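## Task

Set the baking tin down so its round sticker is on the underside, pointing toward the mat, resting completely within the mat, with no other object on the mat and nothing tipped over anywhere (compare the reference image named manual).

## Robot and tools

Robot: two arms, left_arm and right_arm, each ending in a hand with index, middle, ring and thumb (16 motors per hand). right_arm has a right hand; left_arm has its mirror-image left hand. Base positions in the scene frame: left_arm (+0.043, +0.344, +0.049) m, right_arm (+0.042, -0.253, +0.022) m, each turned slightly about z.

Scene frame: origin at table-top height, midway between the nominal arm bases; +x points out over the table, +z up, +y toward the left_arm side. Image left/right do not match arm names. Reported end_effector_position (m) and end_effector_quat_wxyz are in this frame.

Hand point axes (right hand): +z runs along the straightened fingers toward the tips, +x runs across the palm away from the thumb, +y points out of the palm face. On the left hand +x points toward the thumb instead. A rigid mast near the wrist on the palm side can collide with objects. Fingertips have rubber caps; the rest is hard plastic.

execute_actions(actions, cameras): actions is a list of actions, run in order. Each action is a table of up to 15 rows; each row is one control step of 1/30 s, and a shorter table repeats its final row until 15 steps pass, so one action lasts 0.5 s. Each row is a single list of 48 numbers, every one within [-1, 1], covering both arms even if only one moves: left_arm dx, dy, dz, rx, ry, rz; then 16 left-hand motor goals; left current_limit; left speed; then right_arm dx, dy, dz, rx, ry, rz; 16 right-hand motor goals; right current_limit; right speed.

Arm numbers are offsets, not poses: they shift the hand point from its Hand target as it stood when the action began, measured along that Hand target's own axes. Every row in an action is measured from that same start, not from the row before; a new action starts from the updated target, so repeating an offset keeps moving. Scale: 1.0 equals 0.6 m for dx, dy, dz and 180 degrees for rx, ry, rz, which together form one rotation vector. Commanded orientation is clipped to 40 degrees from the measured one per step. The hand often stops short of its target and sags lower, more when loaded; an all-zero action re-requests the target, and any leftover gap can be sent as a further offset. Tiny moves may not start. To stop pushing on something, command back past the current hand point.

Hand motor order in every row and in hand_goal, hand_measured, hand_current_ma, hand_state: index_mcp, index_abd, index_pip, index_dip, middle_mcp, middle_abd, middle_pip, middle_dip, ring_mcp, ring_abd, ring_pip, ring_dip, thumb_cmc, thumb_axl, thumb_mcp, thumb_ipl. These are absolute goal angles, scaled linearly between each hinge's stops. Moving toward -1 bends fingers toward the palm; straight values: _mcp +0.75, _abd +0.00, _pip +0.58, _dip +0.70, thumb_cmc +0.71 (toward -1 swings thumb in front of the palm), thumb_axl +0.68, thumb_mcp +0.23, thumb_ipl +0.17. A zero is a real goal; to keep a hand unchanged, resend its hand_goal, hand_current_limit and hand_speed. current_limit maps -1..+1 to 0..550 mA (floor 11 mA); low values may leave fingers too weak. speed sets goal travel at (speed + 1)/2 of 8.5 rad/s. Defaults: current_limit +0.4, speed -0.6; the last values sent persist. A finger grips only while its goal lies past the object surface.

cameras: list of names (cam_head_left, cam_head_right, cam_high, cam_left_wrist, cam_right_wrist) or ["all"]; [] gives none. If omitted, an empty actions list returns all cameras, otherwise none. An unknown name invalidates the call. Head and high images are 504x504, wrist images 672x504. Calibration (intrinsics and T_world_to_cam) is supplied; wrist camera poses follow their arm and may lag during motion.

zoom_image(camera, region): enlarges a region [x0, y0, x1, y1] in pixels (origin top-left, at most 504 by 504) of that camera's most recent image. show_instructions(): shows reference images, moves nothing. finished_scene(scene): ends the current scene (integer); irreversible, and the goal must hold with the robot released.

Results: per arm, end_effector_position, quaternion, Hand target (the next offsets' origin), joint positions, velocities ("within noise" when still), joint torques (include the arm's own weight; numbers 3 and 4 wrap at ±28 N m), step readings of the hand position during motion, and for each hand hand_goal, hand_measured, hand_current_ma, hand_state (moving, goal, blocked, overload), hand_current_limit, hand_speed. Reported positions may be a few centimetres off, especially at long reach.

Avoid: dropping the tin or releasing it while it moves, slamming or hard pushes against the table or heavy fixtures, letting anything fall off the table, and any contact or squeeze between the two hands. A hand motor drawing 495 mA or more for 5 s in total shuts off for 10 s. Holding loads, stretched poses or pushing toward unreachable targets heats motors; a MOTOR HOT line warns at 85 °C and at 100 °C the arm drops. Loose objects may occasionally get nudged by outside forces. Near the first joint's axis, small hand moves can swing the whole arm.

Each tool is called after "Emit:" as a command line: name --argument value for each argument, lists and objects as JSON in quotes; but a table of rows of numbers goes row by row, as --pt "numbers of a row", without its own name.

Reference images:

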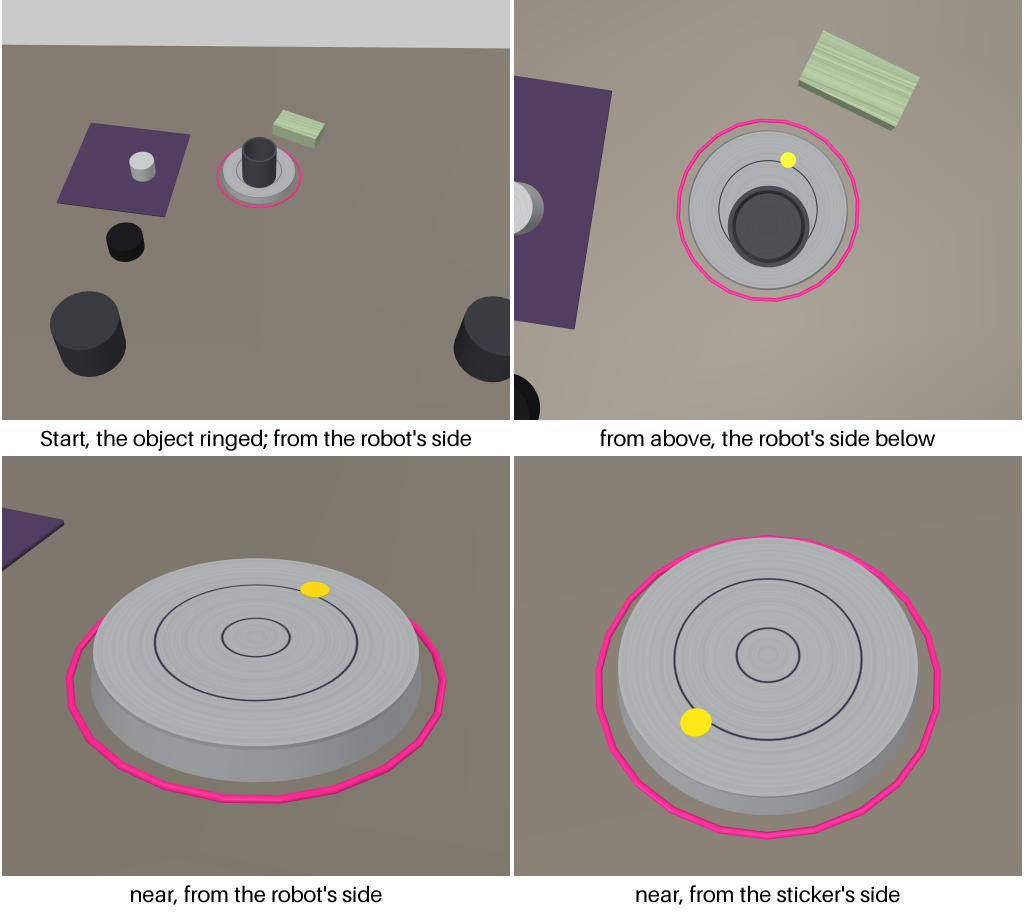

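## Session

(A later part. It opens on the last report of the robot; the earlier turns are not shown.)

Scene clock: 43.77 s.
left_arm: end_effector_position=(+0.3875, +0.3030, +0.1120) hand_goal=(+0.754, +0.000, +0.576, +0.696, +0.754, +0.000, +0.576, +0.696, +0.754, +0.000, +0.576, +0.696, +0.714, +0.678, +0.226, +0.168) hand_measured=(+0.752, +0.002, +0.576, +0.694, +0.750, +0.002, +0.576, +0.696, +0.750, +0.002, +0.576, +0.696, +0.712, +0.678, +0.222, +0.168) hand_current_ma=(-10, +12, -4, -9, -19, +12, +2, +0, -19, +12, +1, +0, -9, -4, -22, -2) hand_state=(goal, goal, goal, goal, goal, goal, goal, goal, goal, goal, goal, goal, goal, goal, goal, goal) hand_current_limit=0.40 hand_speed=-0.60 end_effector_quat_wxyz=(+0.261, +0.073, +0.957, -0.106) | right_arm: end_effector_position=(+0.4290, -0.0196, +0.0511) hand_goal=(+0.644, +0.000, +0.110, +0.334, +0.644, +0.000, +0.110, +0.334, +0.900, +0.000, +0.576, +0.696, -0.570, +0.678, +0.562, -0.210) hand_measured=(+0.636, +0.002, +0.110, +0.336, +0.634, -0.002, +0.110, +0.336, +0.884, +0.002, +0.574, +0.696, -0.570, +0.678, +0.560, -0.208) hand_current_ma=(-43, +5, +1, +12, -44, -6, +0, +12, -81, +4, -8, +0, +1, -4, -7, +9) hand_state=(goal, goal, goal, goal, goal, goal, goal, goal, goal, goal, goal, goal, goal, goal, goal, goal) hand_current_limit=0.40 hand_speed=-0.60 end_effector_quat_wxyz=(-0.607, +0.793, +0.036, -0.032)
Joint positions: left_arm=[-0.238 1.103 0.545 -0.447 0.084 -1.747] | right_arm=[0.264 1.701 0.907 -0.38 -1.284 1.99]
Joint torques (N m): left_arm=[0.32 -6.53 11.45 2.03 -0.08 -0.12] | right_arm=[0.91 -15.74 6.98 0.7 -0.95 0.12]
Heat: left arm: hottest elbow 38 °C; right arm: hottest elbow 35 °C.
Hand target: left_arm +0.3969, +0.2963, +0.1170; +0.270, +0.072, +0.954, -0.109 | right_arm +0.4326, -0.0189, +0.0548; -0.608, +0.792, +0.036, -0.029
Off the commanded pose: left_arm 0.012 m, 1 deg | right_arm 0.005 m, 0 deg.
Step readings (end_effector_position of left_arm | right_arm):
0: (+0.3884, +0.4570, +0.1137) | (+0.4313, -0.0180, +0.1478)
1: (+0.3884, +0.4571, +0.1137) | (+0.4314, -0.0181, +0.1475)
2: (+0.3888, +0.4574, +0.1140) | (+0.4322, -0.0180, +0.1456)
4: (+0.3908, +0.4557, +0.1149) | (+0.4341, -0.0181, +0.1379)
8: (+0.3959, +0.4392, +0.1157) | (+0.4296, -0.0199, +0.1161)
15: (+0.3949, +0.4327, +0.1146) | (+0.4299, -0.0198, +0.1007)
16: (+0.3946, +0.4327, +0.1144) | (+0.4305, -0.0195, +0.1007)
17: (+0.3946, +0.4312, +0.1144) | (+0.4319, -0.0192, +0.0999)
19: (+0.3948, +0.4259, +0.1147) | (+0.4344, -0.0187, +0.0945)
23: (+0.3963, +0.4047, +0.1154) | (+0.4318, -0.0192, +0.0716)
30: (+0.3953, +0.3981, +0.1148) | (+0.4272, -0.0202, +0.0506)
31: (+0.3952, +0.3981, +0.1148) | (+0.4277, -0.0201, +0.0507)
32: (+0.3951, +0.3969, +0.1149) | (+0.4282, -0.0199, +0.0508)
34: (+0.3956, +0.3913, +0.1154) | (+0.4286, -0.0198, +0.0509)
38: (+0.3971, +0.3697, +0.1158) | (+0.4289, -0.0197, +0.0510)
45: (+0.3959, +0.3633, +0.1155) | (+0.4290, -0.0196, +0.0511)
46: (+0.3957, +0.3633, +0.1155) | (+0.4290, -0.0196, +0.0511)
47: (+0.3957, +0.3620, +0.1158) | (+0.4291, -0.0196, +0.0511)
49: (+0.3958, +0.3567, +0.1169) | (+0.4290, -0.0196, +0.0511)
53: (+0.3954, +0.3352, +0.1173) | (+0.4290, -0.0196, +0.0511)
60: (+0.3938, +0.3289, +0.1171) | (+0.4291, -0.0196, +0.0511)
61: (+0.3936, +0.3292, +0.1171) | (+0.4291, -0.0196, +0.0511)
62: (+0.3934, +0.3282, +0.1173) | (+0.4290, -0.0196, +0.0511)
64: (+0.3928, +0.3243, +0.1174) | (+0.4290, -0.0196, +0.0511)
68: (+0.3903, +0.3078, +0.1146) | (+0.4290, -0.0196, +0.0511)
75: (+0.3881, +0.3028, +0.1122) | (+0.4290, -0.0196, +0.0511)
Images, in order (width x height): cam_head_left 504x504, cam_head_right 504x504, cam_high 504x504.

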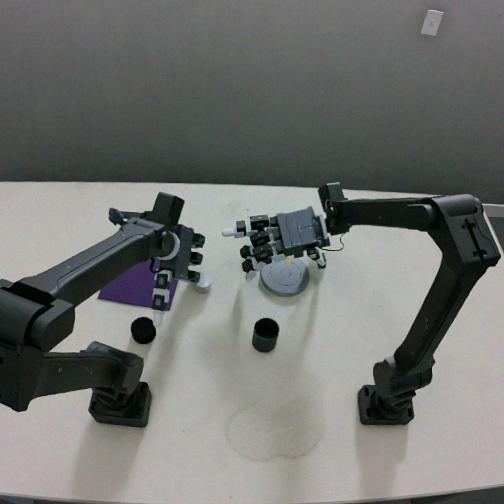

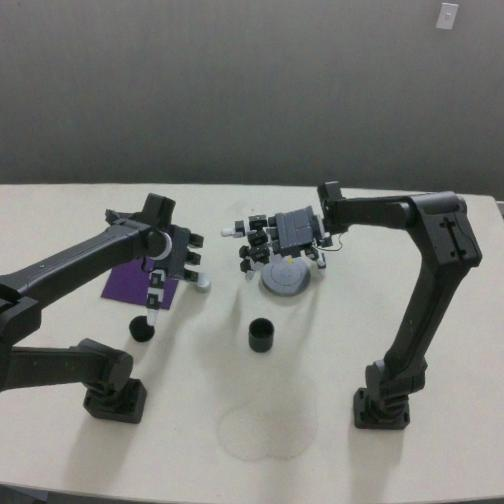

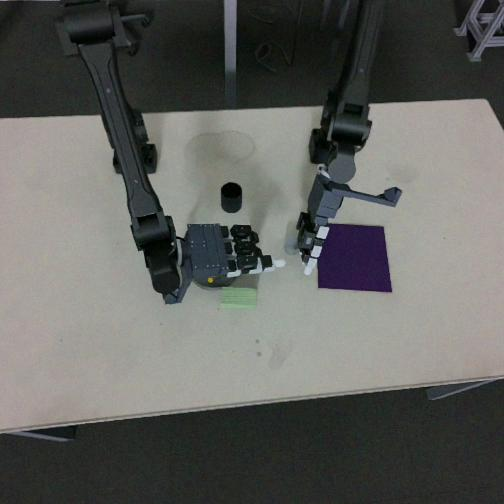

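Emit:
execute_actions --actions '[[[-0.0885,-0.028,-0.138,0,0,0,0.754,0,0.576,0.696,0.754,0,0.576,0.696,0.754,0,0.576,0.696,0.714,0.678,0.226,0.168,0.4,-0.6,-0.007,0.021,0.006,0,0,0,0.644,0,0.109,0.333,0.644,0,0.109,0.333,0.9,0,0.576,0.696,-0.571,0.678,0.562,-0.211,0.4,-0.6]],[[0,0,0,0,0,0,0.754,0,0.576,0.696,0.754,0,0.576,0.696,0.754,0,0.576,0.696,0.714,0.678,0.226,0.168,0.4,-0.6,0,0,0,0,0,0,0.46,0,0.109,0.333,0.46,0,0.109,0.333,0.9,0,0.576,0.696,-0.571,0.678,0.44,-0.211,0.4,-0.9]],[[0,0,0,0,0,0,0.754,0,0.576,0.696,0.754,0,0.576,0.696,0.754,0,0.576,0.696,0.714,0.678,0.226,0.168,0.4,-0.6,0,0,0,0,0,0,0.25,0,0.109,0.333,0.25,0,0.109,0.333,0.9,0,0.576,0.696,-0.571,0.678,0.25,-0.211,0.4,-0.9]],[[0,0,0,0,0,0,0.754,0,0.576,0.696,0.754,0,0.576,0.696,0.754,0,0.576,0.696,0.714,0.678,0.226,0.168,0.4,-0.6,0,0,0,0,0,0,0.25,0,0.109,0.333,0.25,0,0.109,0.333,0.9,0,0.576,0.696,-0.571,0.678,0.25,-0.211,0.4,-0.9]]]' --cameras '["cam_head_left","cam_high"]'

Emit:
zoom_image --camera "cam_head_left" --region '[220, 200, 350, 330]'

Scene clock: 46.83 s.
left_arm: end_effector_position=(+0.3882, +0.3034, +0.2031) hand_goal=(+0.754, +0.000, +0.576, +0.696, +0.754, +0.000, +0.576, +0.696, +0.754, +0.000, +0.576, +0.696, +0.714, +0.678, +0.226, +0.168) hand_measured=(+0.752, +0.000, +0.576, +0.694, +0.750, +0.002, +0.576, +0.696, +0.750, +0.002, +0.576, +0.696, +0.712, +0.678, +0.222, +0.168) hand_current_ma=(-10, +3, -4, -9, -19, +12, +2, +0, -19, +12, +1, +0, -9, -4, -22, -2) hand_state=(goal, goal, goal, goal, goal, goal, goal, goal, goal, goal, goal, goal, goal, goal, goal, goal) hand_current_limit=0.40 hand_speed=-0.60 end_effector_quat_wxyz=(+0.262, +0.072, +0.957, -0.104) | right_arm: end_effector_position=(+0.4290, -0.0188, +0.0466) hand_goal=(+0.250, +0.000, +0.110, +0.334, +0.250, +0.000, +0.110, +0.334, +0.900, +0.000, +0.576, +0.696, -0.570, +0.678, +0.250, -0.210) hand_measured=(+0.366, +0.000, +0.134, +0.342, +0.368, -0.002, +0.134, +0.344, +0.884, +0.002, +0.574, +0.696, -0.566, +0.678, +0.388, -0.186) hand_current_ma=(+385, +1, +114, +36, +385, -9, +115, +46, -81, +4, -8, +0, +16, -4, +385, +157) hand_state=(blocked, goal, blocked, goal, blocked, goal, blocked, goal, goal, goal, goal, goal, goal, goal, blocked, blocked) hand_current_limit=0.40 hand_speed=-0.90 end_effector_quat_wxyz=(-0.611, +0.790, +0.043, -0.024)
Joint positions: left_arm=[-0.238 0.977 0.727 -0.753 0.081 -1.747] | right_arm=[0.264 1.705 0.889 -0.329 -1.29 1.997]
Joint torques (N m): left_arm=[-0.21 -5.95 14.57 1.18 0.06 -0.11] | right_arm=[1.08 -14.45 6.49 0.64 -0.67 0.1]
Heat: left arm: hottest elbow 38 °C; right arm: hottest elbow 35 °C.
Hand target: left_arm +0.3969, +0.2965, +0.2167; +0.270, +0.072, +0.954, -0.109 | right_arm +0.4284, -0.0191, +0.0417; -0.608, +0.792, +0.036, -0.028
Off the commanded pose: left_arm 0.018 m, 1 deg | right_arm 0.005 m, 1 deg.
Step readings (end_effector_position of left_arm | right_arm):
0: (+0.3875, +0.3029, +0.1120) | (+0.4290, -0.0196, +0.0511)
1: (+0.3872, +0.3030, +0.1119) | (+0.4291, -0.0196, +0.0511)
2: (+0.3863, +0.3035, +0.1137) | (+0.4295, -0.0195, +0.0510)
4: (+0.3802, +0.3059, +0.1228) | (+0.4305, -0.0193, +0.0503)
8: (+0.3820, +0.3053, +0.1620) | (+0.4294, -0.0195, +0.0478)
15: (+0.3936, +0.3017, +0.2058) | (+0.4286, -0.0196, +0.0455)
16: (+0.3925, +0.3020, +0.2053) | (+0.4287, -0.0196, +0.0455)
17: (+0.3914, +0.3024, +0.2047) | (+0.4287, -0.0196, +0.0455)
19: (+0.3892, +0.3031, +0.2035) | (+0.4289, -0.0196, +0.0455)
23: (+0.3886, +0.3032, +0.2032) | (+0.4289, -0.0196, +0.0456)
30: (+0.3882, +0.3034, +0.2031) | (+0.4288, -0.0196, +0.0456)
31: (+0.3882, +0.3034, +0.2031) | (+0.4288, -0.0196, +0.0456)
32: (+0.3882, +0.3034, +0.2031) | (+0.4289, -0.0195, +0.0456)
34: (+0.3882, +0.3034, +0.2031) | (+0.4289, -0.0195, +0.0456)
38: (+0.3882, +0.3034, +0.2031) | (+0.4289, -0.0196, +0.0455)
45: (+0.3882, +0.3034, +0.2031) | (+0.4290, -0.0191, +0.0462)
46: (+0.3882, +0.3034, +0.2031) | (+0.4290, -0.0190, +0.0463)
47: (+0.3882, +0.3034, +0.2031) | (+0.4290, -0.0189, +0.0464)
49: (+0.3882, +0.3034, +0.2031) | (+0.4290, -0.0188, +0.0465)
53: (+0.3882, +0.3034, +0.2031) | (+0.4290, -0.0188, +0.0466)
60: (+0.3882, +0.3034, +0.2031) | (+0.4290, -0.0188, +0.0466)
Images, in order (width x height): cam_head_left 504x504, cam_high 504x504.

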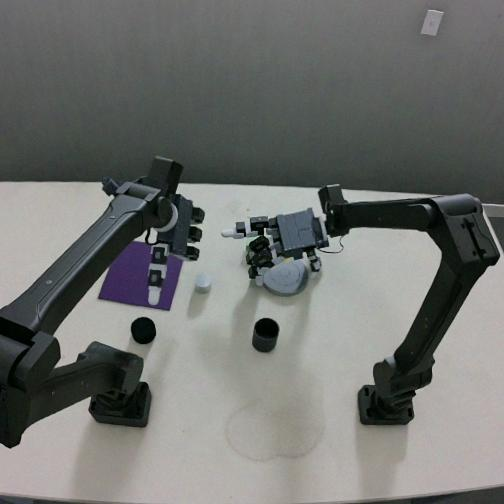

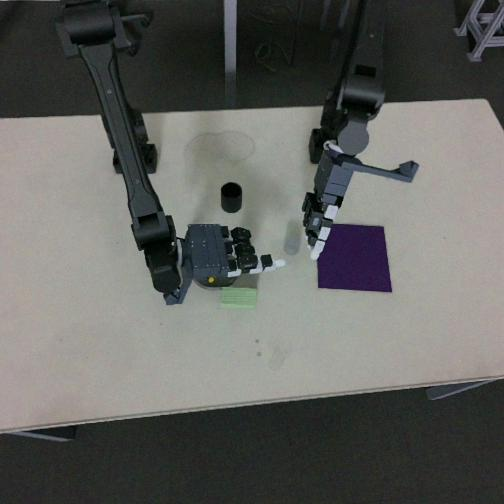

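Scaled by 3.877 from the camera's 504x504 image, which has a finer 720x720 frame.

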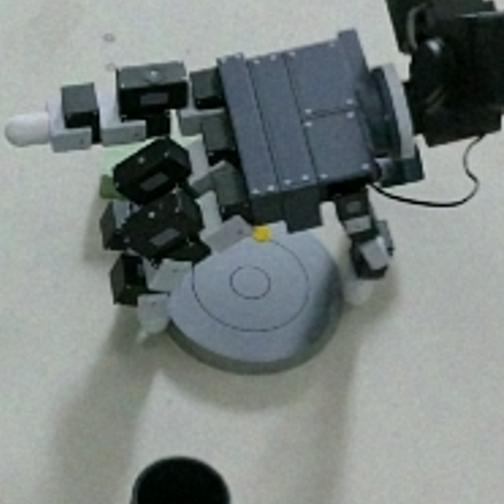

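Emit:
execute_actions --actions '[[[0,0,0,0,0,0,0.754,0,0.576,0.696,0.754,0,0.576,0.696,0.754,0,0.576,0.696,0.714,0.678,0.226,0.168,0.4,-0.6,0,-0.072,-0.019,0,0,0,0.25,0,0.109,0.333,0.25,0,0.109,0.333,0.9,0,0.576,0.696,-0.571,0.678,0.25,-0.211,0.4,-0.9]]]' --cameras '["cam_head_left","cam_head_right"]'

Emit:
zoom_image --camera "cam_head_left" --region '[220, 200, 350, 330]'

Scene clock: 48.17 s.
left_arm: end_effector_position=(+0.3882, +0.3034, +0.2031) hand_goal=(+0.754, +0.000, +0.576, +0.696, +0.754, +0.000, +0.576, +0.696, +0.754, +0.000, +0.576, +0.696, +0.714, +0.678, +0.226, +0.168) hand_measured=(+0.752, +0.000, +0.576, +0.694, +0.750, +0.002, +0.576, +0.696, +0.750, +0.002, +0.576, +0.696, +0.712, +0.678, +0.222, +0.168) hand_current_ma=(-10, +3, -4, -9, -19, +12, +2, +0, -19, +12, +1, +0, -9, -4, -22, -2) hand_state=(goal, goal, goal, goal, goal, goal, goal, goal, goal, goal, goal, goal, goal, goal, goal, goal) hand_current_limit=0.40 hand_speed=-0.60 end_effector_quat_wxyz=(+0.262, +0.072, +0.957, -0.104) | right_arm: end_effector_position=(+0.4142, -0.0227, +0.0683) hand_goal=(+0.250, +0.000, +0.110, +0.334, +0.250, +0.000, +0.110, +0.334, +0.900, +0.000, +0.576, +0.696, -0.570, +0.678, +0.250, -0.210) hand_measured=(+0.348, +0.000, +0.142, +0.350, +0.348, -0.004, +0.142, +0.352, +0.884, +0.002, +0.574, +0.696, -0.564, +0.678, +0.388, -0.176) hand_current_ma=(+385, -3, +153, +72, +385, -13, +151, +83, -81, +4, -8, +0, +30, -4, +385, +223) hand_state=(blocked, goal, blocked, goal, blocked, goal, blocked, goal, goal, goal, goal, goal, goal, goal, blocked, blocked) hand_current_limit=0.40 hand_speed=-0.90 end_effector_quat_wxyz=(-0.605, +0.795, +0.024, -0.044)
Joint positions: left_arm=[-0.238 0.977 0.727 -0.753 0.081 -1.747] | right_arm=[0.264 1.643 0.889 -0.437 -1.282 2.008]
Joint torques (N m): left_arm=[-0.09 -5.66 14.24 1.26 -0.02 -0.13] | right_arm=[1.26 -16.26 9.88 0.06 -0.97 0.03]
Heat: left arm: hottest elbow 38 °C; right arm: hottest elbow 35 °C.
Hand target: left_arm +0.3969, +0.2965, +0.2167; +0.270, +0.072, +0.954, -0.109 | right_arm +0.4284, -0.0189, +0.0863; -0.608, +0.792, +0.036, -0.029
Off the commanded pose: left_arm 0.018 m, 1 deg | right_arm 0.023 m, 2 deg.
Step readings (end_effector_position of left_arm | right_arm):
0: (+0.3882, +0.3034, +0.2031) | (+0.4290, -0.0188, +0.0466)
1: (+0.3882, +0.3034, +0.2031) | (+0.4290, -0.0188, +0.0466)
2: (+0.3882, +0.3034, +0.2031) | (+0.4284, -0.0189, +0.0468)
4: (+0.3882, +0.3034, +0.2031) | (+0.4252, -0.0200, +0.0489)
8: (+0.3882, +0.3034, +0.2031) | (+0.4192, -0.0216, +0.0581)
15: (+0.3882, +0.3034, +0.2031) | (+0.4157, -0.0224, +0.0685)
Images, in order (width x height): cam_head_left 504x504, cam_head_right 504x504.

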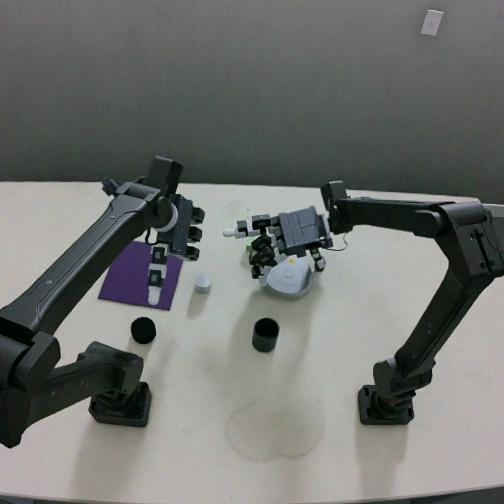

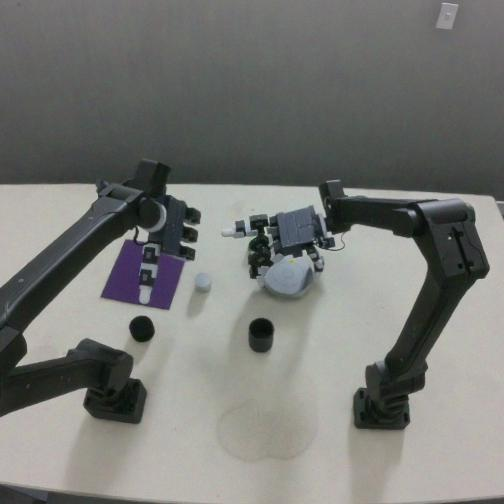

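Scaled by 3.877 from the camera's 504x504 image, which has a finer 720x720 frame.

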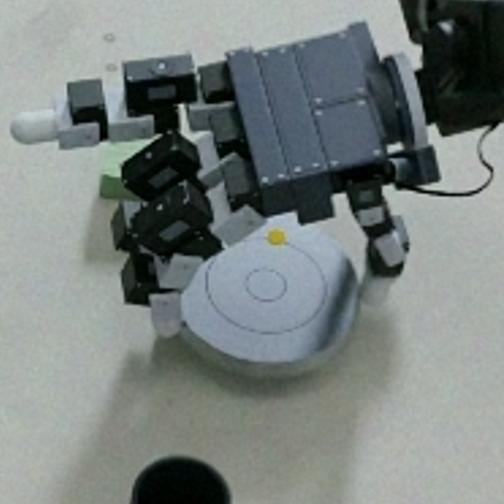

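Emit:
execute_actions --actions '[[[-0.121,-0.054,-0.095,0,0,0,0.754,0,0.576,0.696,0.754,0,0.576,0.696,0.754,0,0.576,0.696,0.714,0.678,0.226,0.168,0.4,-0.6,0,-0.105,-0.028,0,0,0,0.25,0,0.109,0.333,0.25,0,0.109,0.333,0.9,0,0.576,0.696,-0.571,0.678,0.25,-0.211,0.4,-0.9]],[[-0.121,-0.054,-0.095,0,0,0,0.754,0,0.576,0.696,0.754,0,0.576,0.696,0.754,0,0.576,0.696,0.714,0.678,0.226,0.168,0.4,-0.6,-0.008,-0.131,-0.125,0,0,0,0.25,0,0.109,0.333,0.25,0,0.109,0.333,0.9,0,0.576,0.696,-0.571,0.678,0.25,-0.211,0.4,-0.9]],[[0,0,0,0.19,0.097,-0.036,0.754,0,0.109,0.333,0.754,0,0.109,0.333,0.9,0,0.576,0.696,0.714,0.678,0.226,0.168,0.4,-0.6,-0.008,-0.026,-0.097,-0.084,0.083,-0.19,0.25,0,0.109,0.333,0.25,0,0.109,0.333,0.9,0,0.576,0.696,-0.571,0.678,0.25,-0.211,0.4,-0.9]],[[0,0,0,0.19,0.097,-0.036,0.644,0,0.109,0.333,0.644,0,0.109,0.333,0.9,0,0.576,0.696,-0.571,0.678,0.562,-0.211,0.4,-0.6,0,0,0,-0.084,0.083,-0.19,0.25,0,0.109,0.333,0.25,0,0.109,0.333,0.9,0,0.576,0.696,-0.571,0.678,0.25,-0.211,0.4,-0.9]],[[0,0,0,0,0,0,0.644,0,0.109,0.333,0.644,0,0.109,0.333,0.9,0,0.576,0.696,-0.571,0.678,0.562,-0.211,0.4,-0.6,0,0,0,-0.084,0.083,-0.19,0.25,0,0.109,0.333,0.25,0,0.109,0.333,0.9,0,0.576,0.696,-0.571,0.678,0.25,-0.211,0.4,-0.9]]]' --cameras '["cam_head_left","cam_high"]'

Scene clock: 54.13 s.
left_arm: end_effector_position=(+0.4476, +0.2531, +0.3993) hand_goal=(+0.644, +0.000, +0.110, +0.334, +0.644, +0.000, +0.110, +0.334, +0.900, +0.000, +0.576, +0.696, -0.570, +0.678, +0.562, -0.210) hand_measured=(+0.638, +0.002, +0.110, +0.336, +0.636, +0.002, +0.110, +0.336, +0.886, +0.002, +0.574, +0.696, -0.566, +0.678, +0.556, -0.208) hand_current_ma=(-34, +6, +3, +13, -40, +11, +4, +12, -70, +11, -9, +0, +17, -4, -44, +12) hand_state=(goal, goal, goal, goal, goal, goal, goal, goal, goal, goal, goal, goal, goal, goal, goal, goal) hand_current_limit=0.40 hand_speed=-0.60 end_effector_quat_wxyz=(+0.069, +0.005, +0.815, -0.575) | right_arm: end_effector_position=(+0.4243, -0.1291, +0.2669) hand_goal=(+0.250, +0.000, +0.110, +0.334, +0.250, +0.000, +0.110, +0.334, +0.900, +0.000, +0.576, +0.696, -0.570, +0.678, +0.250, -0.210) hand_measured=(+0.344, +0.002, +0.146, +0.350, +0.344, +0.000, +0.144, +0.352, +0.902, +0.002, +0.574, +0.696, -0.548, +0.678, +0.388, -0.174) hand_current_ma=(+385, +8, +172, +78, +385, -2, +158, +88, +7, +8, -8, +0, +105, -4, +385, +231) hand_state=(blocked, goal, blocked, goal, blocked, goal, blocked, goal, goal, goal, goal, goal, blocked, goal, blocked, blocked) hand_current_limit=0.40 hand_speed=-0.90 end_effector_quat_wxyz=(-0.085, +0.599, +0.412, +0.681)
Joint positions: left_arm=[0.179 1.4 1.528 -1.698 1.235 -1.446] | right_arm=[0.41 0.841 0.236 0.543 -0.368 1.071]
Joint torques (N m): left_arm=[-0.67 -11.4 10.73 0.01 1.24 0.06] | right_arm=[1.9 -3.43 9.69 2.54 0.03 -0.54]
Heat: left arm: hottest elbow 39 °C; right arm: hottest elbow 35 °C.
Hand target: left_arm +0.4498, +0.2508, +0.3994; -0.110, +0.136, +0.765, -0.620 | right_arm +0.4287, -0.1236, +0.2771; -0.074, +0.572, +0.416, +0.703
Off the commanded pose: left_arm 0.003 m, 27 deg | right_arm 0.012 m, 4 deg.
joint sent to its limit (left arm) — joint 4 (wrist pitch), lower limit. The joint targets are off in orientation, not in position.
Step readings (end_effector_position of left_arm | right_arm):
0: (+0.3882, +0.3034, +0.2031) | (+0.4142, -0.0227, +0.0683)
1: (+0.3883, +0.3033, +0.2036) | (+0.4139, -0.0228, +0.0683)
2: (+0.3873, +0.3033, +0.2061) | (+0.4129, -0.0231, +0.0696)
4: (+0.3867, +0.3021, +0.2185) | (+0.4078, -0.0243, +0.0760)
8: (+0.4053, +0.2888, +0.2656) | (+0.4052, -0.0247, +0.1037)
15: (+0.4187, +0.2805, +0.3052) | (+0.4160, -0.0223, +0.1368)
16: (+0.4181, +0.2808, +0.3040) | (+0.4151, -0.0225, +0.1370)
17: (+0.4166, +0.2807, +0.3041) | (+0.4125, -0.0244, +0.1385)
19: (+0.4168, +0.2792, +0.3117) | (+0.4036, -0.0314, +0.1472)
23: (+0.4356, +0.2649, +0.3528) | (+0.4008, -0.0538, +0.1836)
30: (+0.4432, +0.2587, +0.3953) | (+0.4123, -0.0695, +0.2374)
31: (+0.4423, +0.2559, +0.3943) | (+0.4118, -0.0702, +0.2380)
32: (+0.4383, +0.2441, +0.3892) | (+0.4145, -0.0746, +0.2351)
34: (+0.4279, +0.2236, +0.3813) | (+0.4206, -0.0902, +0.2264)
38: (+0.4311, +0.2332, +0.3886) | (+0.4191, -0.1144, +0.2466)
45: (+0.4392, +0.2523, +0.3860) | (+0.4182, -0.1189, +0.2922)
46: (+0.4386, +0.2496, +0.3847) | (+0.4194, -0.1196, +0.2894)
47: (+0.4363, +0.2411, +0.3858) | (+0.4239, -0.1229, +0.2831)
49: (+0.4320, +0.2246, +0.3934) | (+0.4317, -0.1337, +0.2654)
53: (+0.4416, +0.2402, +0.3986) | (+0.4182, -0.1363, +0.2449)
60: (+0.4479, +0.2536, +0.3990) | (+0.4195, -0.1287, +0.2709)
61: (+0.4478, +0.2534, +0.3991) | (+0.4216, -0.1297, +0.2716)
62: (+0.4476, +0.2531, +0.3993) | (+0.4254, -0.1322, +0.2724)
64: (+0.4475, +0.2530, +0.3994) | (+0.4287, -0.1381, +0.2709)
68: (+0.4475, +0.2530, +0.3994) | (+0.4148, -0.1360, +0.2529)
75: (+0.4476, +0.2530, +0.3993) | (+0.4187, -0.1305, +0.2583)
Images, in order (width x height): cam_head_left 504x504, cam_high 504x504.

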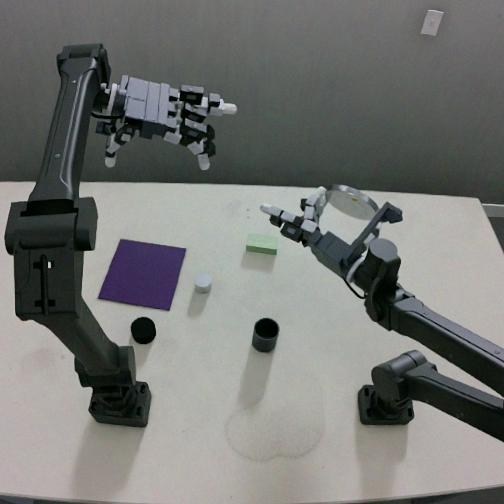

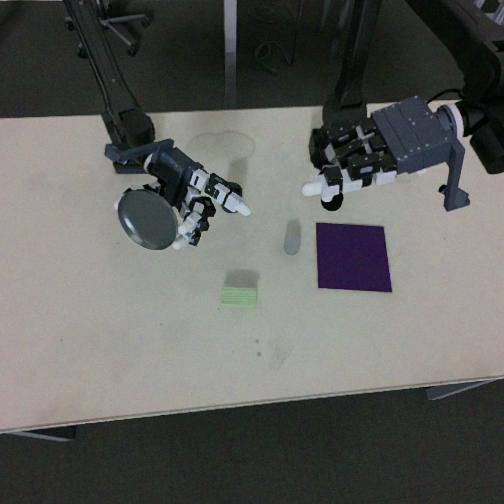

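Emit:
execute_actions --actions '[[[0,0,0,0,0,0,0.644,0,0.109,0.333,0.644,0,0.109,0.333,0.9,0,0.576,0.696,-0.571,0.678,0.562,-0.211,0.4,-0.6,0,0,0,-0.074,-0.074,-0.115,0.25,0,0.109,0.333,0.25,0,0.109,0.333,0.9,0,0.576,0.696,-0.571,0.678,0.25,-0.211,0.4,-0.9]],[[0,0,0,0,0,0,0.644,0,0.109,0.333,0.644,0,0.109,0.333,0.9,0,0.576,0.696,-0.571,0.678,0.562,-0.211,0.4,-0.6,0,0,0,-0.074,-0.074,-0.115,0.25,0,0.109,0.333,0.25,0,0.109,0.333,0.9,0,0.576,0.696,-0.571,0.678,0.25,-0.211,0.4,-0.9]],[[0,0,0,0,0,0,0.644,0,0.109,0.333,0.644,0,0.109,0.333,0.9,0,0.576,0.696,-0.571,0.678,0.562,-0.211,0.4,-0.6,0,0,0,-0.094,-0.074,-0.115,0.25,0,0.109,0.333,0.25,0,0.109,0.333,0.9,0,0.576,0.696,-0.571,0.678,0.25,-0.211,0.4,-0.9]],[[0,0,0,0,0,0,0.644,0,0.109,0.333,0.644,0,0.109,0.333,0.9,0,0.576,0.696,-0.571,0.678,0.562,-0.211,0.4,-0.6,0,0,0,0,0,0,0.25,0,0.109,0.333,0.25,0,0.109,0.333,0.9,0,0.576,0.696,-0.571,0.678,0.25,-0.211,0.4,-0.9]]]' --cameras '["cam_head_left","cam_high"]'

Emit:
zoom_image --camera "cam_head_left" --region '[240, 130, 420, 310]'

Scene clock: 57.03 s.
left_arm: end_effector_position=(+0.4476, +0.2531, +0.3993) hand_goal=(+0.644, +0.000, +0.110, +0.334, +0.644, +0.000, +0.110, +0.334, +0.900, +0.000, +0.576, +0.696, -0.570, +0.678, +0.562, -0.210) hand_measured=(+0.638, +0.002, +0.110, +0.336, +0.636, +0.002, +0.110, +0.336, +0.886, +0.002, +0.574, +0.696, -0.566, +0.678, +0.556, -0.208) hand_current_ma=(-34, +6, +3, +13, -40, +11, +4, +12, -70, +11, -9, +0, +17, -4, -44, +12) hand_state=(goal, goal, goal, goal, goal, goal, goal, goal, goal, goal, goal, goal, goal, goal, goal, goal) hand_current_limit=0.40 hand_speed=-0.60 end_effector_quat_wxyz=(+0.069, +0.005, +0.815, -0.575) | right_arm: end_effector_position=(+0.4247, -0.1227, +0.2674) hand_goal=(+0.250, +0.000, +0.110, +0.334, +0.250, +0.000, +0.110, +0.334, +0.900, +0.000, +0.576, +0.696, -0.570, +0.678, +0.250, -0.210) hand_measured=(+0.344, +0.002, +0.146, +0.350, +0.344, -0.002, +0.144, +0.352, +0.910, +0.002, +0.576, +0.696, -0.548, +0.678, +0.388, -0.174) hand_current_ma=(+385, +5, +173, +78, +385, -5, +158, +88, +45, +7, +1, +0, +105, -4, +385, +231) hand_state=(blocked, goal, blocked, goal, blocked, goal, blocked, goal, goal, goal, goal, goal, blocked, goal, blocked, blocked) hand_current_limit=0.40 hand_speed=-0.90 end_effector_quat_wxyz=(+0.575, +0.501, +0.425, +0.488)
Joint positions: left_arm=[0.179 1.4 1.528 -1.698 1.235 -1.446] | right_arm=[0.718 1.705 0.339 1.568 0.82 -0.149]
Joint torques (N m): left_arm=[-0.03 -11.34 10.95 0.28 1.24 0.08] | right_arm=[-0.09 -11.16 5.34 1.99 -0.3 -0.27]
Heat: left arm: hottest elbow 39 °C; right arm: hottest elbow 35 °C.
Hand target: left_arm +0.4498, +0.2508, +0.3994; -0.110, +0.136, +0.765, -0.620 | right_arm +0.4287, -0.1236, +0.2769; +0.622, +0.453, +0.372, +0.520
Off the commanded pose: left_arm 0.003 m, 27 deg | right_arm 0.010 m, 10 deg.
joint sent to its limit (left arm) — joint 4 (wrist pitch), lower limit. The joint targets are off in orientation, not in position.
joint sent to its limit (right arm) — joint 4 (wrist pitch), upper limit. The joint targets are off in orientation, not in position.
Step readings (end_effector_position of left_arm | right_arm):
0: (+0.4476, +0.2531, +0.3993) | (+0.4243, -0.1291, +0.2670)
1: (+0.4476, +0.2531, +0.3993) | (+0.4246, -0.1303, +0.2671)
2: (+0.4476, +0.2531, +0.3993) | (+0.4262, -0.1372, +0.2682)
4: (+0.4476, +0.2531, +0.3993) | (+0.4272, -0.1448, +0.2695)
8: (+0.4476, +0.2531, +0.3993) | (+0.4263, -0.1370, +0.2630)
15: (+0.4476, +0.2531, +0.3993) | (+0.4281, -0.1299, +0.2599)
16: (+0.4476, +0.2531, +0.3993) | (+0.4283, -0.1312, +0.2612)
17: (+0.4476, +0.2531, +0.3993) | (+0.4273, -0.1370, +0.2630)
19: (+0.4476, +0.2531, +0.3993) | (+0.4238, -0.1462, +0.2639)
23: (+0.4476, +0.2531, +0.3993) | (+0.4206, -0.1429, +0.2519)
30: (+0.4476, +0.2531, +0.3993) | (+0.4198, -0.1365, +0.2476)
31: (+0.4476, +0.2531, +0.3993) | (+0.4196, -0.1368, +0.2495)
32: (+0.4476, +0.2531, +0.3993) | (+0.4181, -0.1412, +0.2527)
34: (+0.4476, +0.2531, +0.3993) | (+0.4160, -0.1482, +0.2574)
38: (+0.4476, +0.2531, +0.3993) | (+0.4213, -0.1451, +0.2559)
45: (+0.4476, +0.2531, +0.3993) | (+0.4240, -0.1311, +0.2579)
46: (+0.4476, +0.2531, +0.3993) | (+0.4238, -0.1298, +0.2596)
47: (+0.4476, +0.2531, +0.3993) | (+0.4235, -0.1285, +0.2617)
49: (+0.4476, +0.2531, +0.3993) | (+0.4232, -0.1266, +0.2644)
53: (+0.4476, +0.2531, +0.3993) | (+0.4238, -0.1245, +0.2665)
60: (+0.4476, +0.2531, +0.3993) | (+0.4245, -0.1231, +0.2673)
Images, in order (width x height): cam_head_left 504x504, cam_high 504x504.

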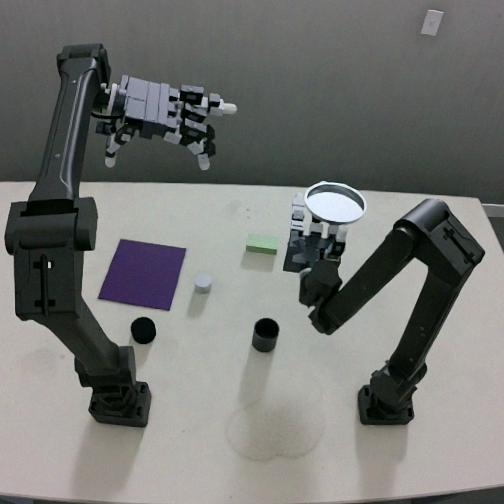

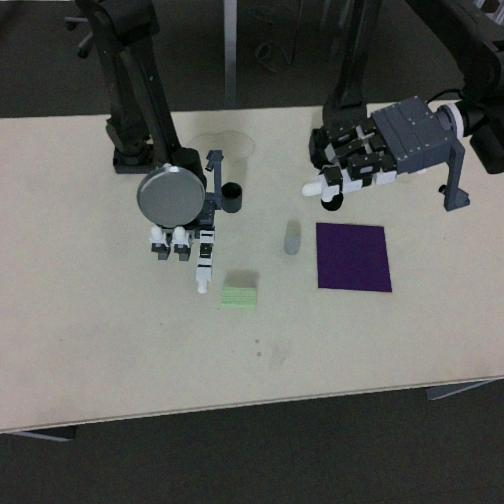

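Scaled by 2.800 from the camera's 504x504 image, which has a finer 720x720 frame.

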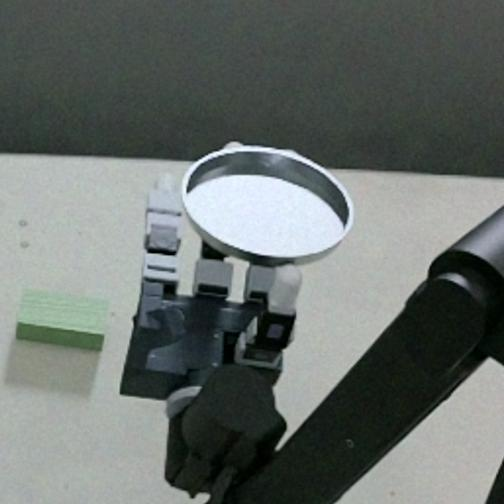

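Emit:
execute_actions --actions '[[[-0.052,-0.0525,0.208,0,0,0,0.644,0,0.109,0.333,0.644,0,0.109,0.333,0.9,0,0.576,0.696,-0.571,0.678,0.562,-0.211,0.4,-0.6,0,0,0,0,0,0,0.25,0,0.109,0.333,0.25,0,0.109,0.333,0.9,0,0.576,0.696,-0.571,0.678,0.25,-0.211,0.4,-0.9]],[[-0.052,-0.0525,0.208,0,0,0,0.644,0,0.109,0.333,0.644,0,0.109,0.333,0.9,0,0.576,0.696,-0.571,0.678,0.562,-0.211,0.4,-0.6,0,0,0,0,0,0,0.25,0,0.109,0.333,0.25,0,0.109,0.333,0.9,0,0.576,0.696,-0.571,0.678,0.25,-0.211,0.4,-0.9]],[[-0.052,-0.0525,0.208,0,0,0,0.644,0,0.109,0.333,0.644,0,0.109,0.333,0.9,0,0.576,0.696,-0.571,0.678,0.562,-0.211,0.4,-0.6,0,0,0,0,0,0,0.25,0,0.109,0.333,0.25,0,0.109,0.333,0.9,0,0.576,0.696,-0.571,0.678,0.25,-0.211,0.4,-0.9]]]' --cameras '["cam_head_left"]'

Emit:
zoom_image --camera "cam_head_left" --region '[260, 90, 420, 250]'

Scene clock: 60.63 s.
left_arm: end_effector_position=(+0.3920, -0.1377, +0.4011) hand_goal=(+0.644, +0.000, +0.110, +0.334, +0.644, +0.000, +0.110, +0.334, +0.900, +0.000, +0.576, +0.696, -0.570, +0.678, +0.562, -0.210) hand_measured=(+0.636, +0.002, +0.110, +0.336, +0.634, +0.002, +0.110, +0.336, +0.886, +0.002, +0.574, +0.696, -0.568, +0.678, +0.558, -0.208) hand_current_ma=(-47, +6, +1, +12, -55, +10, +0, +11, -70, +10, -9, +0, +5, -4, -27, +10) hand_state=(goal, goal, goal, goal, goal, goal, goal, goal, goal, goal, goal, goal, goal, goal, goal, goal) hand_current_limit=0.40 hand_speed=-0.60 end_effector_quat_wxyz=(-0.171, +0.208, +0.765, -0.585) | right_arm: end_effector_position=(+0.4248, -0.1226, +0.2674) hand_goal=(+0.250, +0.000, +0.110, +0.334, +0.250, +0.000, +0.110, +0.334, +0.900, +0.000, +0.576, +0.696, -0.570, +0.678, +0.250, -0.210) hand_measured=(+0.344, +0.002, +0.146, +0.350, +0.344, -0.002, +0.144, +0.352, +0.910, +0.002, +0.576, +0.696, -0.548, +0.678, +0.388, -0.174) hand_current_ma=(+385, +5, +173, +78, +385, -5, +158, +88, +45, +7, +1, +0, +105, -4, +385, +231) hand_state=(blocked, goal, blocked, goal, blocked, goal, blocked, goal, goal, goal, goal, goal, blocked, goal, blocked, blocked) hand_current_limit=0.40 hand_speed=-0.90 end_effector_quat_wxyz=(+0.575, +0.500, +0.425, +0.488)
Joint positions: left_arm=[-0.626 1.779 1.928 -1.233 1.276 -2.094] | right_arm=[0.718 1.705 0.339 1.568 0.818 -0.15]
Joint torques (N m): left_arm=[1.32 -17.2 15.19 1.48 0.91 -0.18] | right_arm=[-0.21 -11.05 5.29 1.98 -0.3 -0.27]
Heat: left arm: hottest elbow 40 °C; right arm: hottest elbow 35 °C.
Hand target: left_arm +0.4047, -0.1437, +0.4139; -0.110, +0.136, +0.765, -0.620 | right_arm +0.4287, -0.1237, +0.2769; +0.622, +0.453, +0.372, +0.520
Off the commanded pose: left_arm 0.019 m, 12 deg | right_arm 0.010 m, 10 deg.
joint sent to its limit (left arm) — joint 6 (wrist roll), lower limit. The joint targets are off in orientation, not in position.
joint sent to its limit (right arm) — joint 4 (wrist pitch), upper limit. The joint targets are off in orientation, not in position.
Step readings (end_effector_position of left_arm | right_arm):
0: (+0.4476, +0.2531, +0.3993) | (+0.4247, -0.1227, +0.2674)
1: (+0.4475, +0.2521, +0.3995) | (+0.4247, -0.1227, +0.2674)
2: (+0.4464, +0.2460, +0.4005) | (+0.4247, -0.1226, +0.2674)
4: (+0.4421, +0.2245, +0.4022) | (+0.4248, -0.1225, +0.2674)
8: (+0.4220, +0.1563, +0.3985) | (+0.4248, -0.1225, +0.2674)
15: (+0.4206, +0.1161, +0.3873) | (+0.4248, -0.1226, +0.2674)
16: (+0.4218, +0.1157, +0.3870) | (+0.4248, -0.1226, +0.2674)
17: (+0.4221, +0.1124, +0.3880) | (+0.4248, -0.1226, +0.2674)
19: (+0.4242, +0.0949, +0.3930) | (+0.4248, -0.1226, +0.2674)
23: (+0.4109, +0.0330, +0.3991) | (+0.4248, -0.1226, +0.2674)
30: (+0.4001, -0.0137, +0.3938) | (+0.4248, -0.1226, +0.2674)
31: (+0.4024, -0.0138, +0.3936) | (+0.4248, -0.1226, +0.2674)
32: (+0.4037, -0.0174, +0.3943) | (+0.4248, -0.1226, +0.2674)
34: (+0.4127, -0.0334, +0.4004) | (+0.4248, -0.1226, +0.2674)
38: (+0.4074, -0.0909, +0.4061) | (+0.4248, -0.1226, +0.2674)
45: (+0.3813, -0.1428, +0.3954) | (+0.4248, -0.1226, +0.2674)
Images, in order (width x height): cam_head_left 504x504.

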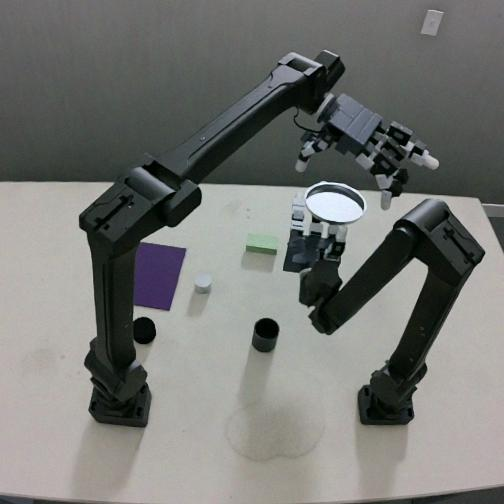

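Scaled by 3.150 from the camera's 504x504 image, which has a finer 720x720 frame.

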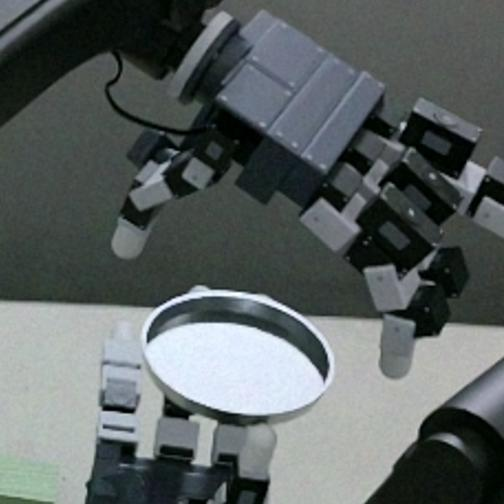

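Emit:
execute_actions --actions '[[[-0.026,0.074,0.0133,0,0,0,0.644,0,0.109,0.333,0.644,0,0.109,0.333,0.9,0,0.576,0.696,-0.571,0.678,0.562,-0.211,0.4,-0.6,0,0,0,0,0,0,0.25,0,0.109,0.333,0.25,0,0.109,0.333,0.9,0,0.576,0.696,-0.571,0.678,0.25,-0.211,0.4,-0.9]],[[0,0,0,0,0,0,0.644,0,0.109,0.333,0.644,0,0.109,0.333,0.9,0,0.576,0.696,-0.571,0.678,0.562,-0.211,0.4,-0.6,0,0,0,0,0,0,0.25,0,0.109,0.333,0.25,0,0.109,0.333,0.9,0,0.576,0.696,-0.571,0.678,0.25,-0.211,0.4,-0.9]]]' --cameras '["cam_head_left","cam_head_right","cam_high"]'

Emit:
zoom_image --camera "cam_head_left" --region '[280, 120, 400, 240]'

Emit:
zoom_image --camera "cam_head_right" --region '[270, 120, 390, 240]'

Scene clock: 66.13 s.
left_arm: end_effector_position=(+0.4098, -0.1489, +0.3770) hand_goal=(+0.644, +0.000, +0.110, +0.334, +0.644, +0.000, +0.110, +0.334, +0.900, +0.000, +0.576, +0.696, -0.570, +0.678, +0.562, -0.210) hand_measured=(+0.636, +0.002, +0.110, +0.336, +0.634, +0.002, +0.110, +0.336, +0.886, +0.002, +0.574, +0.696, -0.568, +0.678, +0.558, -0.208) hand_current_ma=(-47, +6, +1, +12, -55, +10, +0, +11, -70, +10, -9, +0, +5, -4, -27, +10) hand_state=(goal, goal, goal, goal, goal, goal, goal, goal, goal, goal, goal, goal, goal, goal, goal, goal) hand_current_limit=0.40 hand_speed=-0.60 end_effector_quat_wxyz=(-0.150, +0.218, +0.764, -0.588) | right_arm: end_effector_position=(+0.4248, -0.1226, +0.2674) hand_goal=(+0.250, +0.000, +0.110, +0.334, +0.250, +0.000, +0.110, +0.334, +0.900, +0.000, +0.576, +0.696, -0.570, +0.678, +0.250, -0.210) hand_measured=(+0.344, +0.002, +0.146, +0.350, +0.344, -0.002, +0.144, +0.352, +0.910, +0.002, +0.576, +0.696, -0.548, +0.678, +0.388, -0.174) hand_current_ma=(+385, +5, +173, +78, +385, -5, +158, +88, +45, +7, +1, +0, +105, -4, +385, +231) hand_state=(blocked, goal, blocked, goal, blocked, goal, blocked, goal, goal, goal, goal, goal, blocked, goal, blocked, blocked) hand_current_limit=0.40 hand_speed=-0.90 end_effector_quat_wxyz=(+0.575, +0.500, +0.425, +0.488)
Joint positions: left_arm=[-0.624 1.803 1.899 -1.136 1.26 -2.095] | right_arm=[0.718 1.705 0.339 1.568 0.818 -0.15]
Joint torques (N m): left_arm=[2.08 -16.97 10.84 1.55 0.97 -0.13] | right_arm=[-0.21 -11.28 5.23 2 -0.3 -0.26]
Heat: left arm: hottest elbow 40 °C; right arm: hottest elbow 35 °C.
Hand target: left_arm +0.4198, -0.1478, +0.3690; -0.110, +0.136, +0.765, -0.620 | right_arm +0.4287, -0.1237, +0.2769; +0.622, +0.453, +0.372, +0.520
Off the commanded pose: left_arm 0.013 m, 11 deg | right_arm 0.010 m, 10 deg.
joint sent to its limit (left arm) — joint 6 (wrist roll), lower limit. The joint targets are off in orientation, not in position.
joint sent to its limit (right arm) — joint 4 (wrist pitch), upper limit. The joint targets are off in orientation, not in position.
Step readings (end_effector_position of left_arm | right_arm):
0: (+0.3919, -0.1377, +0.4011) | (+0.4248, -0.1226, +0.2674)
1: (+0.3922, -0.1378, +0.4011) | (+0.4248, -0.1226, +0.2674)
2: (+0.3935, -0.1386, +0.4011) | (+0.4248, -0.1226, +0.2674)
4: (+0.3985, -0.1421, +0.4006) | (+0.4248, -0.1226, +0.2674)
8: (+0.4049, -0.1454, +0.3944) | (+0.4248, -0.1226, +0.2674)
15: (+0.4088, -0.1481, +0.3790) | (+0.4248, -0.1226, +0.2674)
16: (+0.4091, -0.1484, +0.3779) | (+0.4248, -0.1226, +0.2674)
17: (+0.4093, -0.1485, +0.3771) | (+0.4248, -0.1226, +0.2674)
19: (+0.4096, -0.1487, +0.3770) | (+0.4248, -0.1226, +0.2674)
23: (+0.4098, -0.1489, +0.3770) | (+0.4248, -0.1226, +0.2674)
30: (+0.4098, -0.1489, +0.3770) | (+0.4248, -0.1226, +0.2674)
Images, in order (width x height): cam_head_left 504x504, cam_head_right 504x504, cam_high 504x504.

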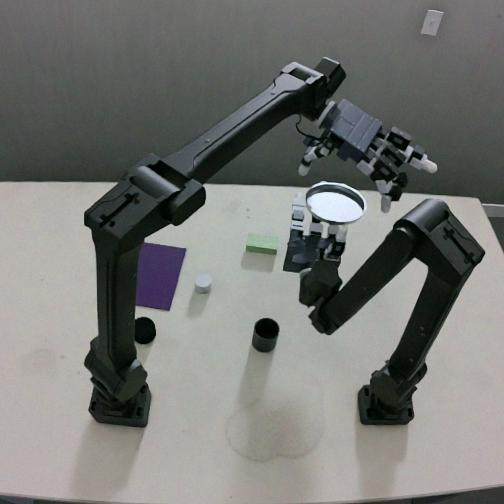

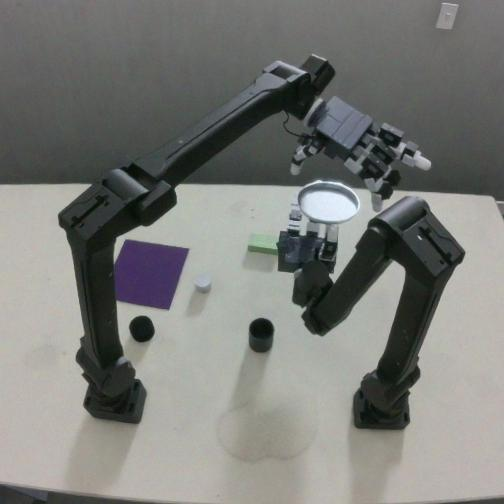

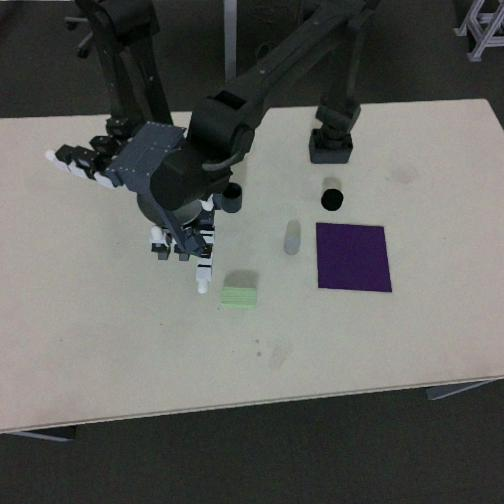

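Scaled by 4.200 from the camera's 504x504 image, which has a finer 720x720 frame.

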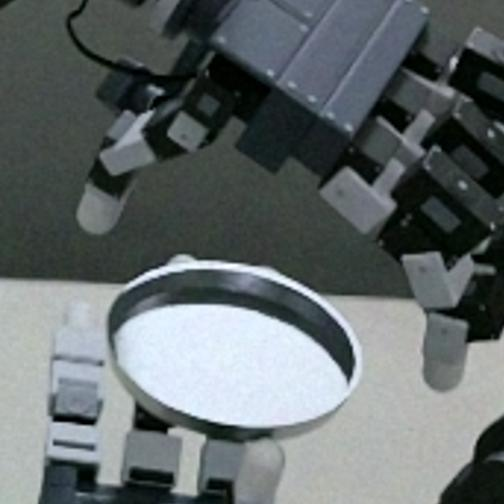

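Scaled by 4.200 from the camera's 504x504 image, which has a finer 720x720 frame.

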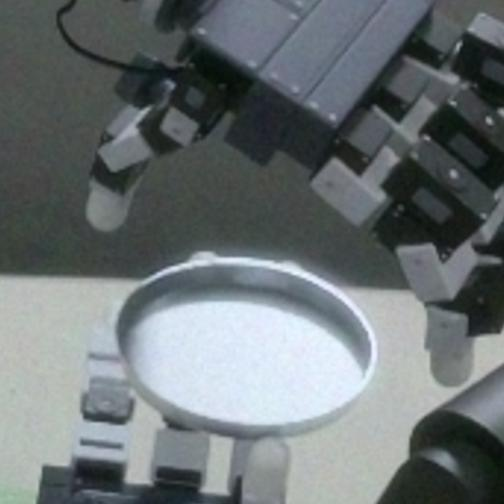

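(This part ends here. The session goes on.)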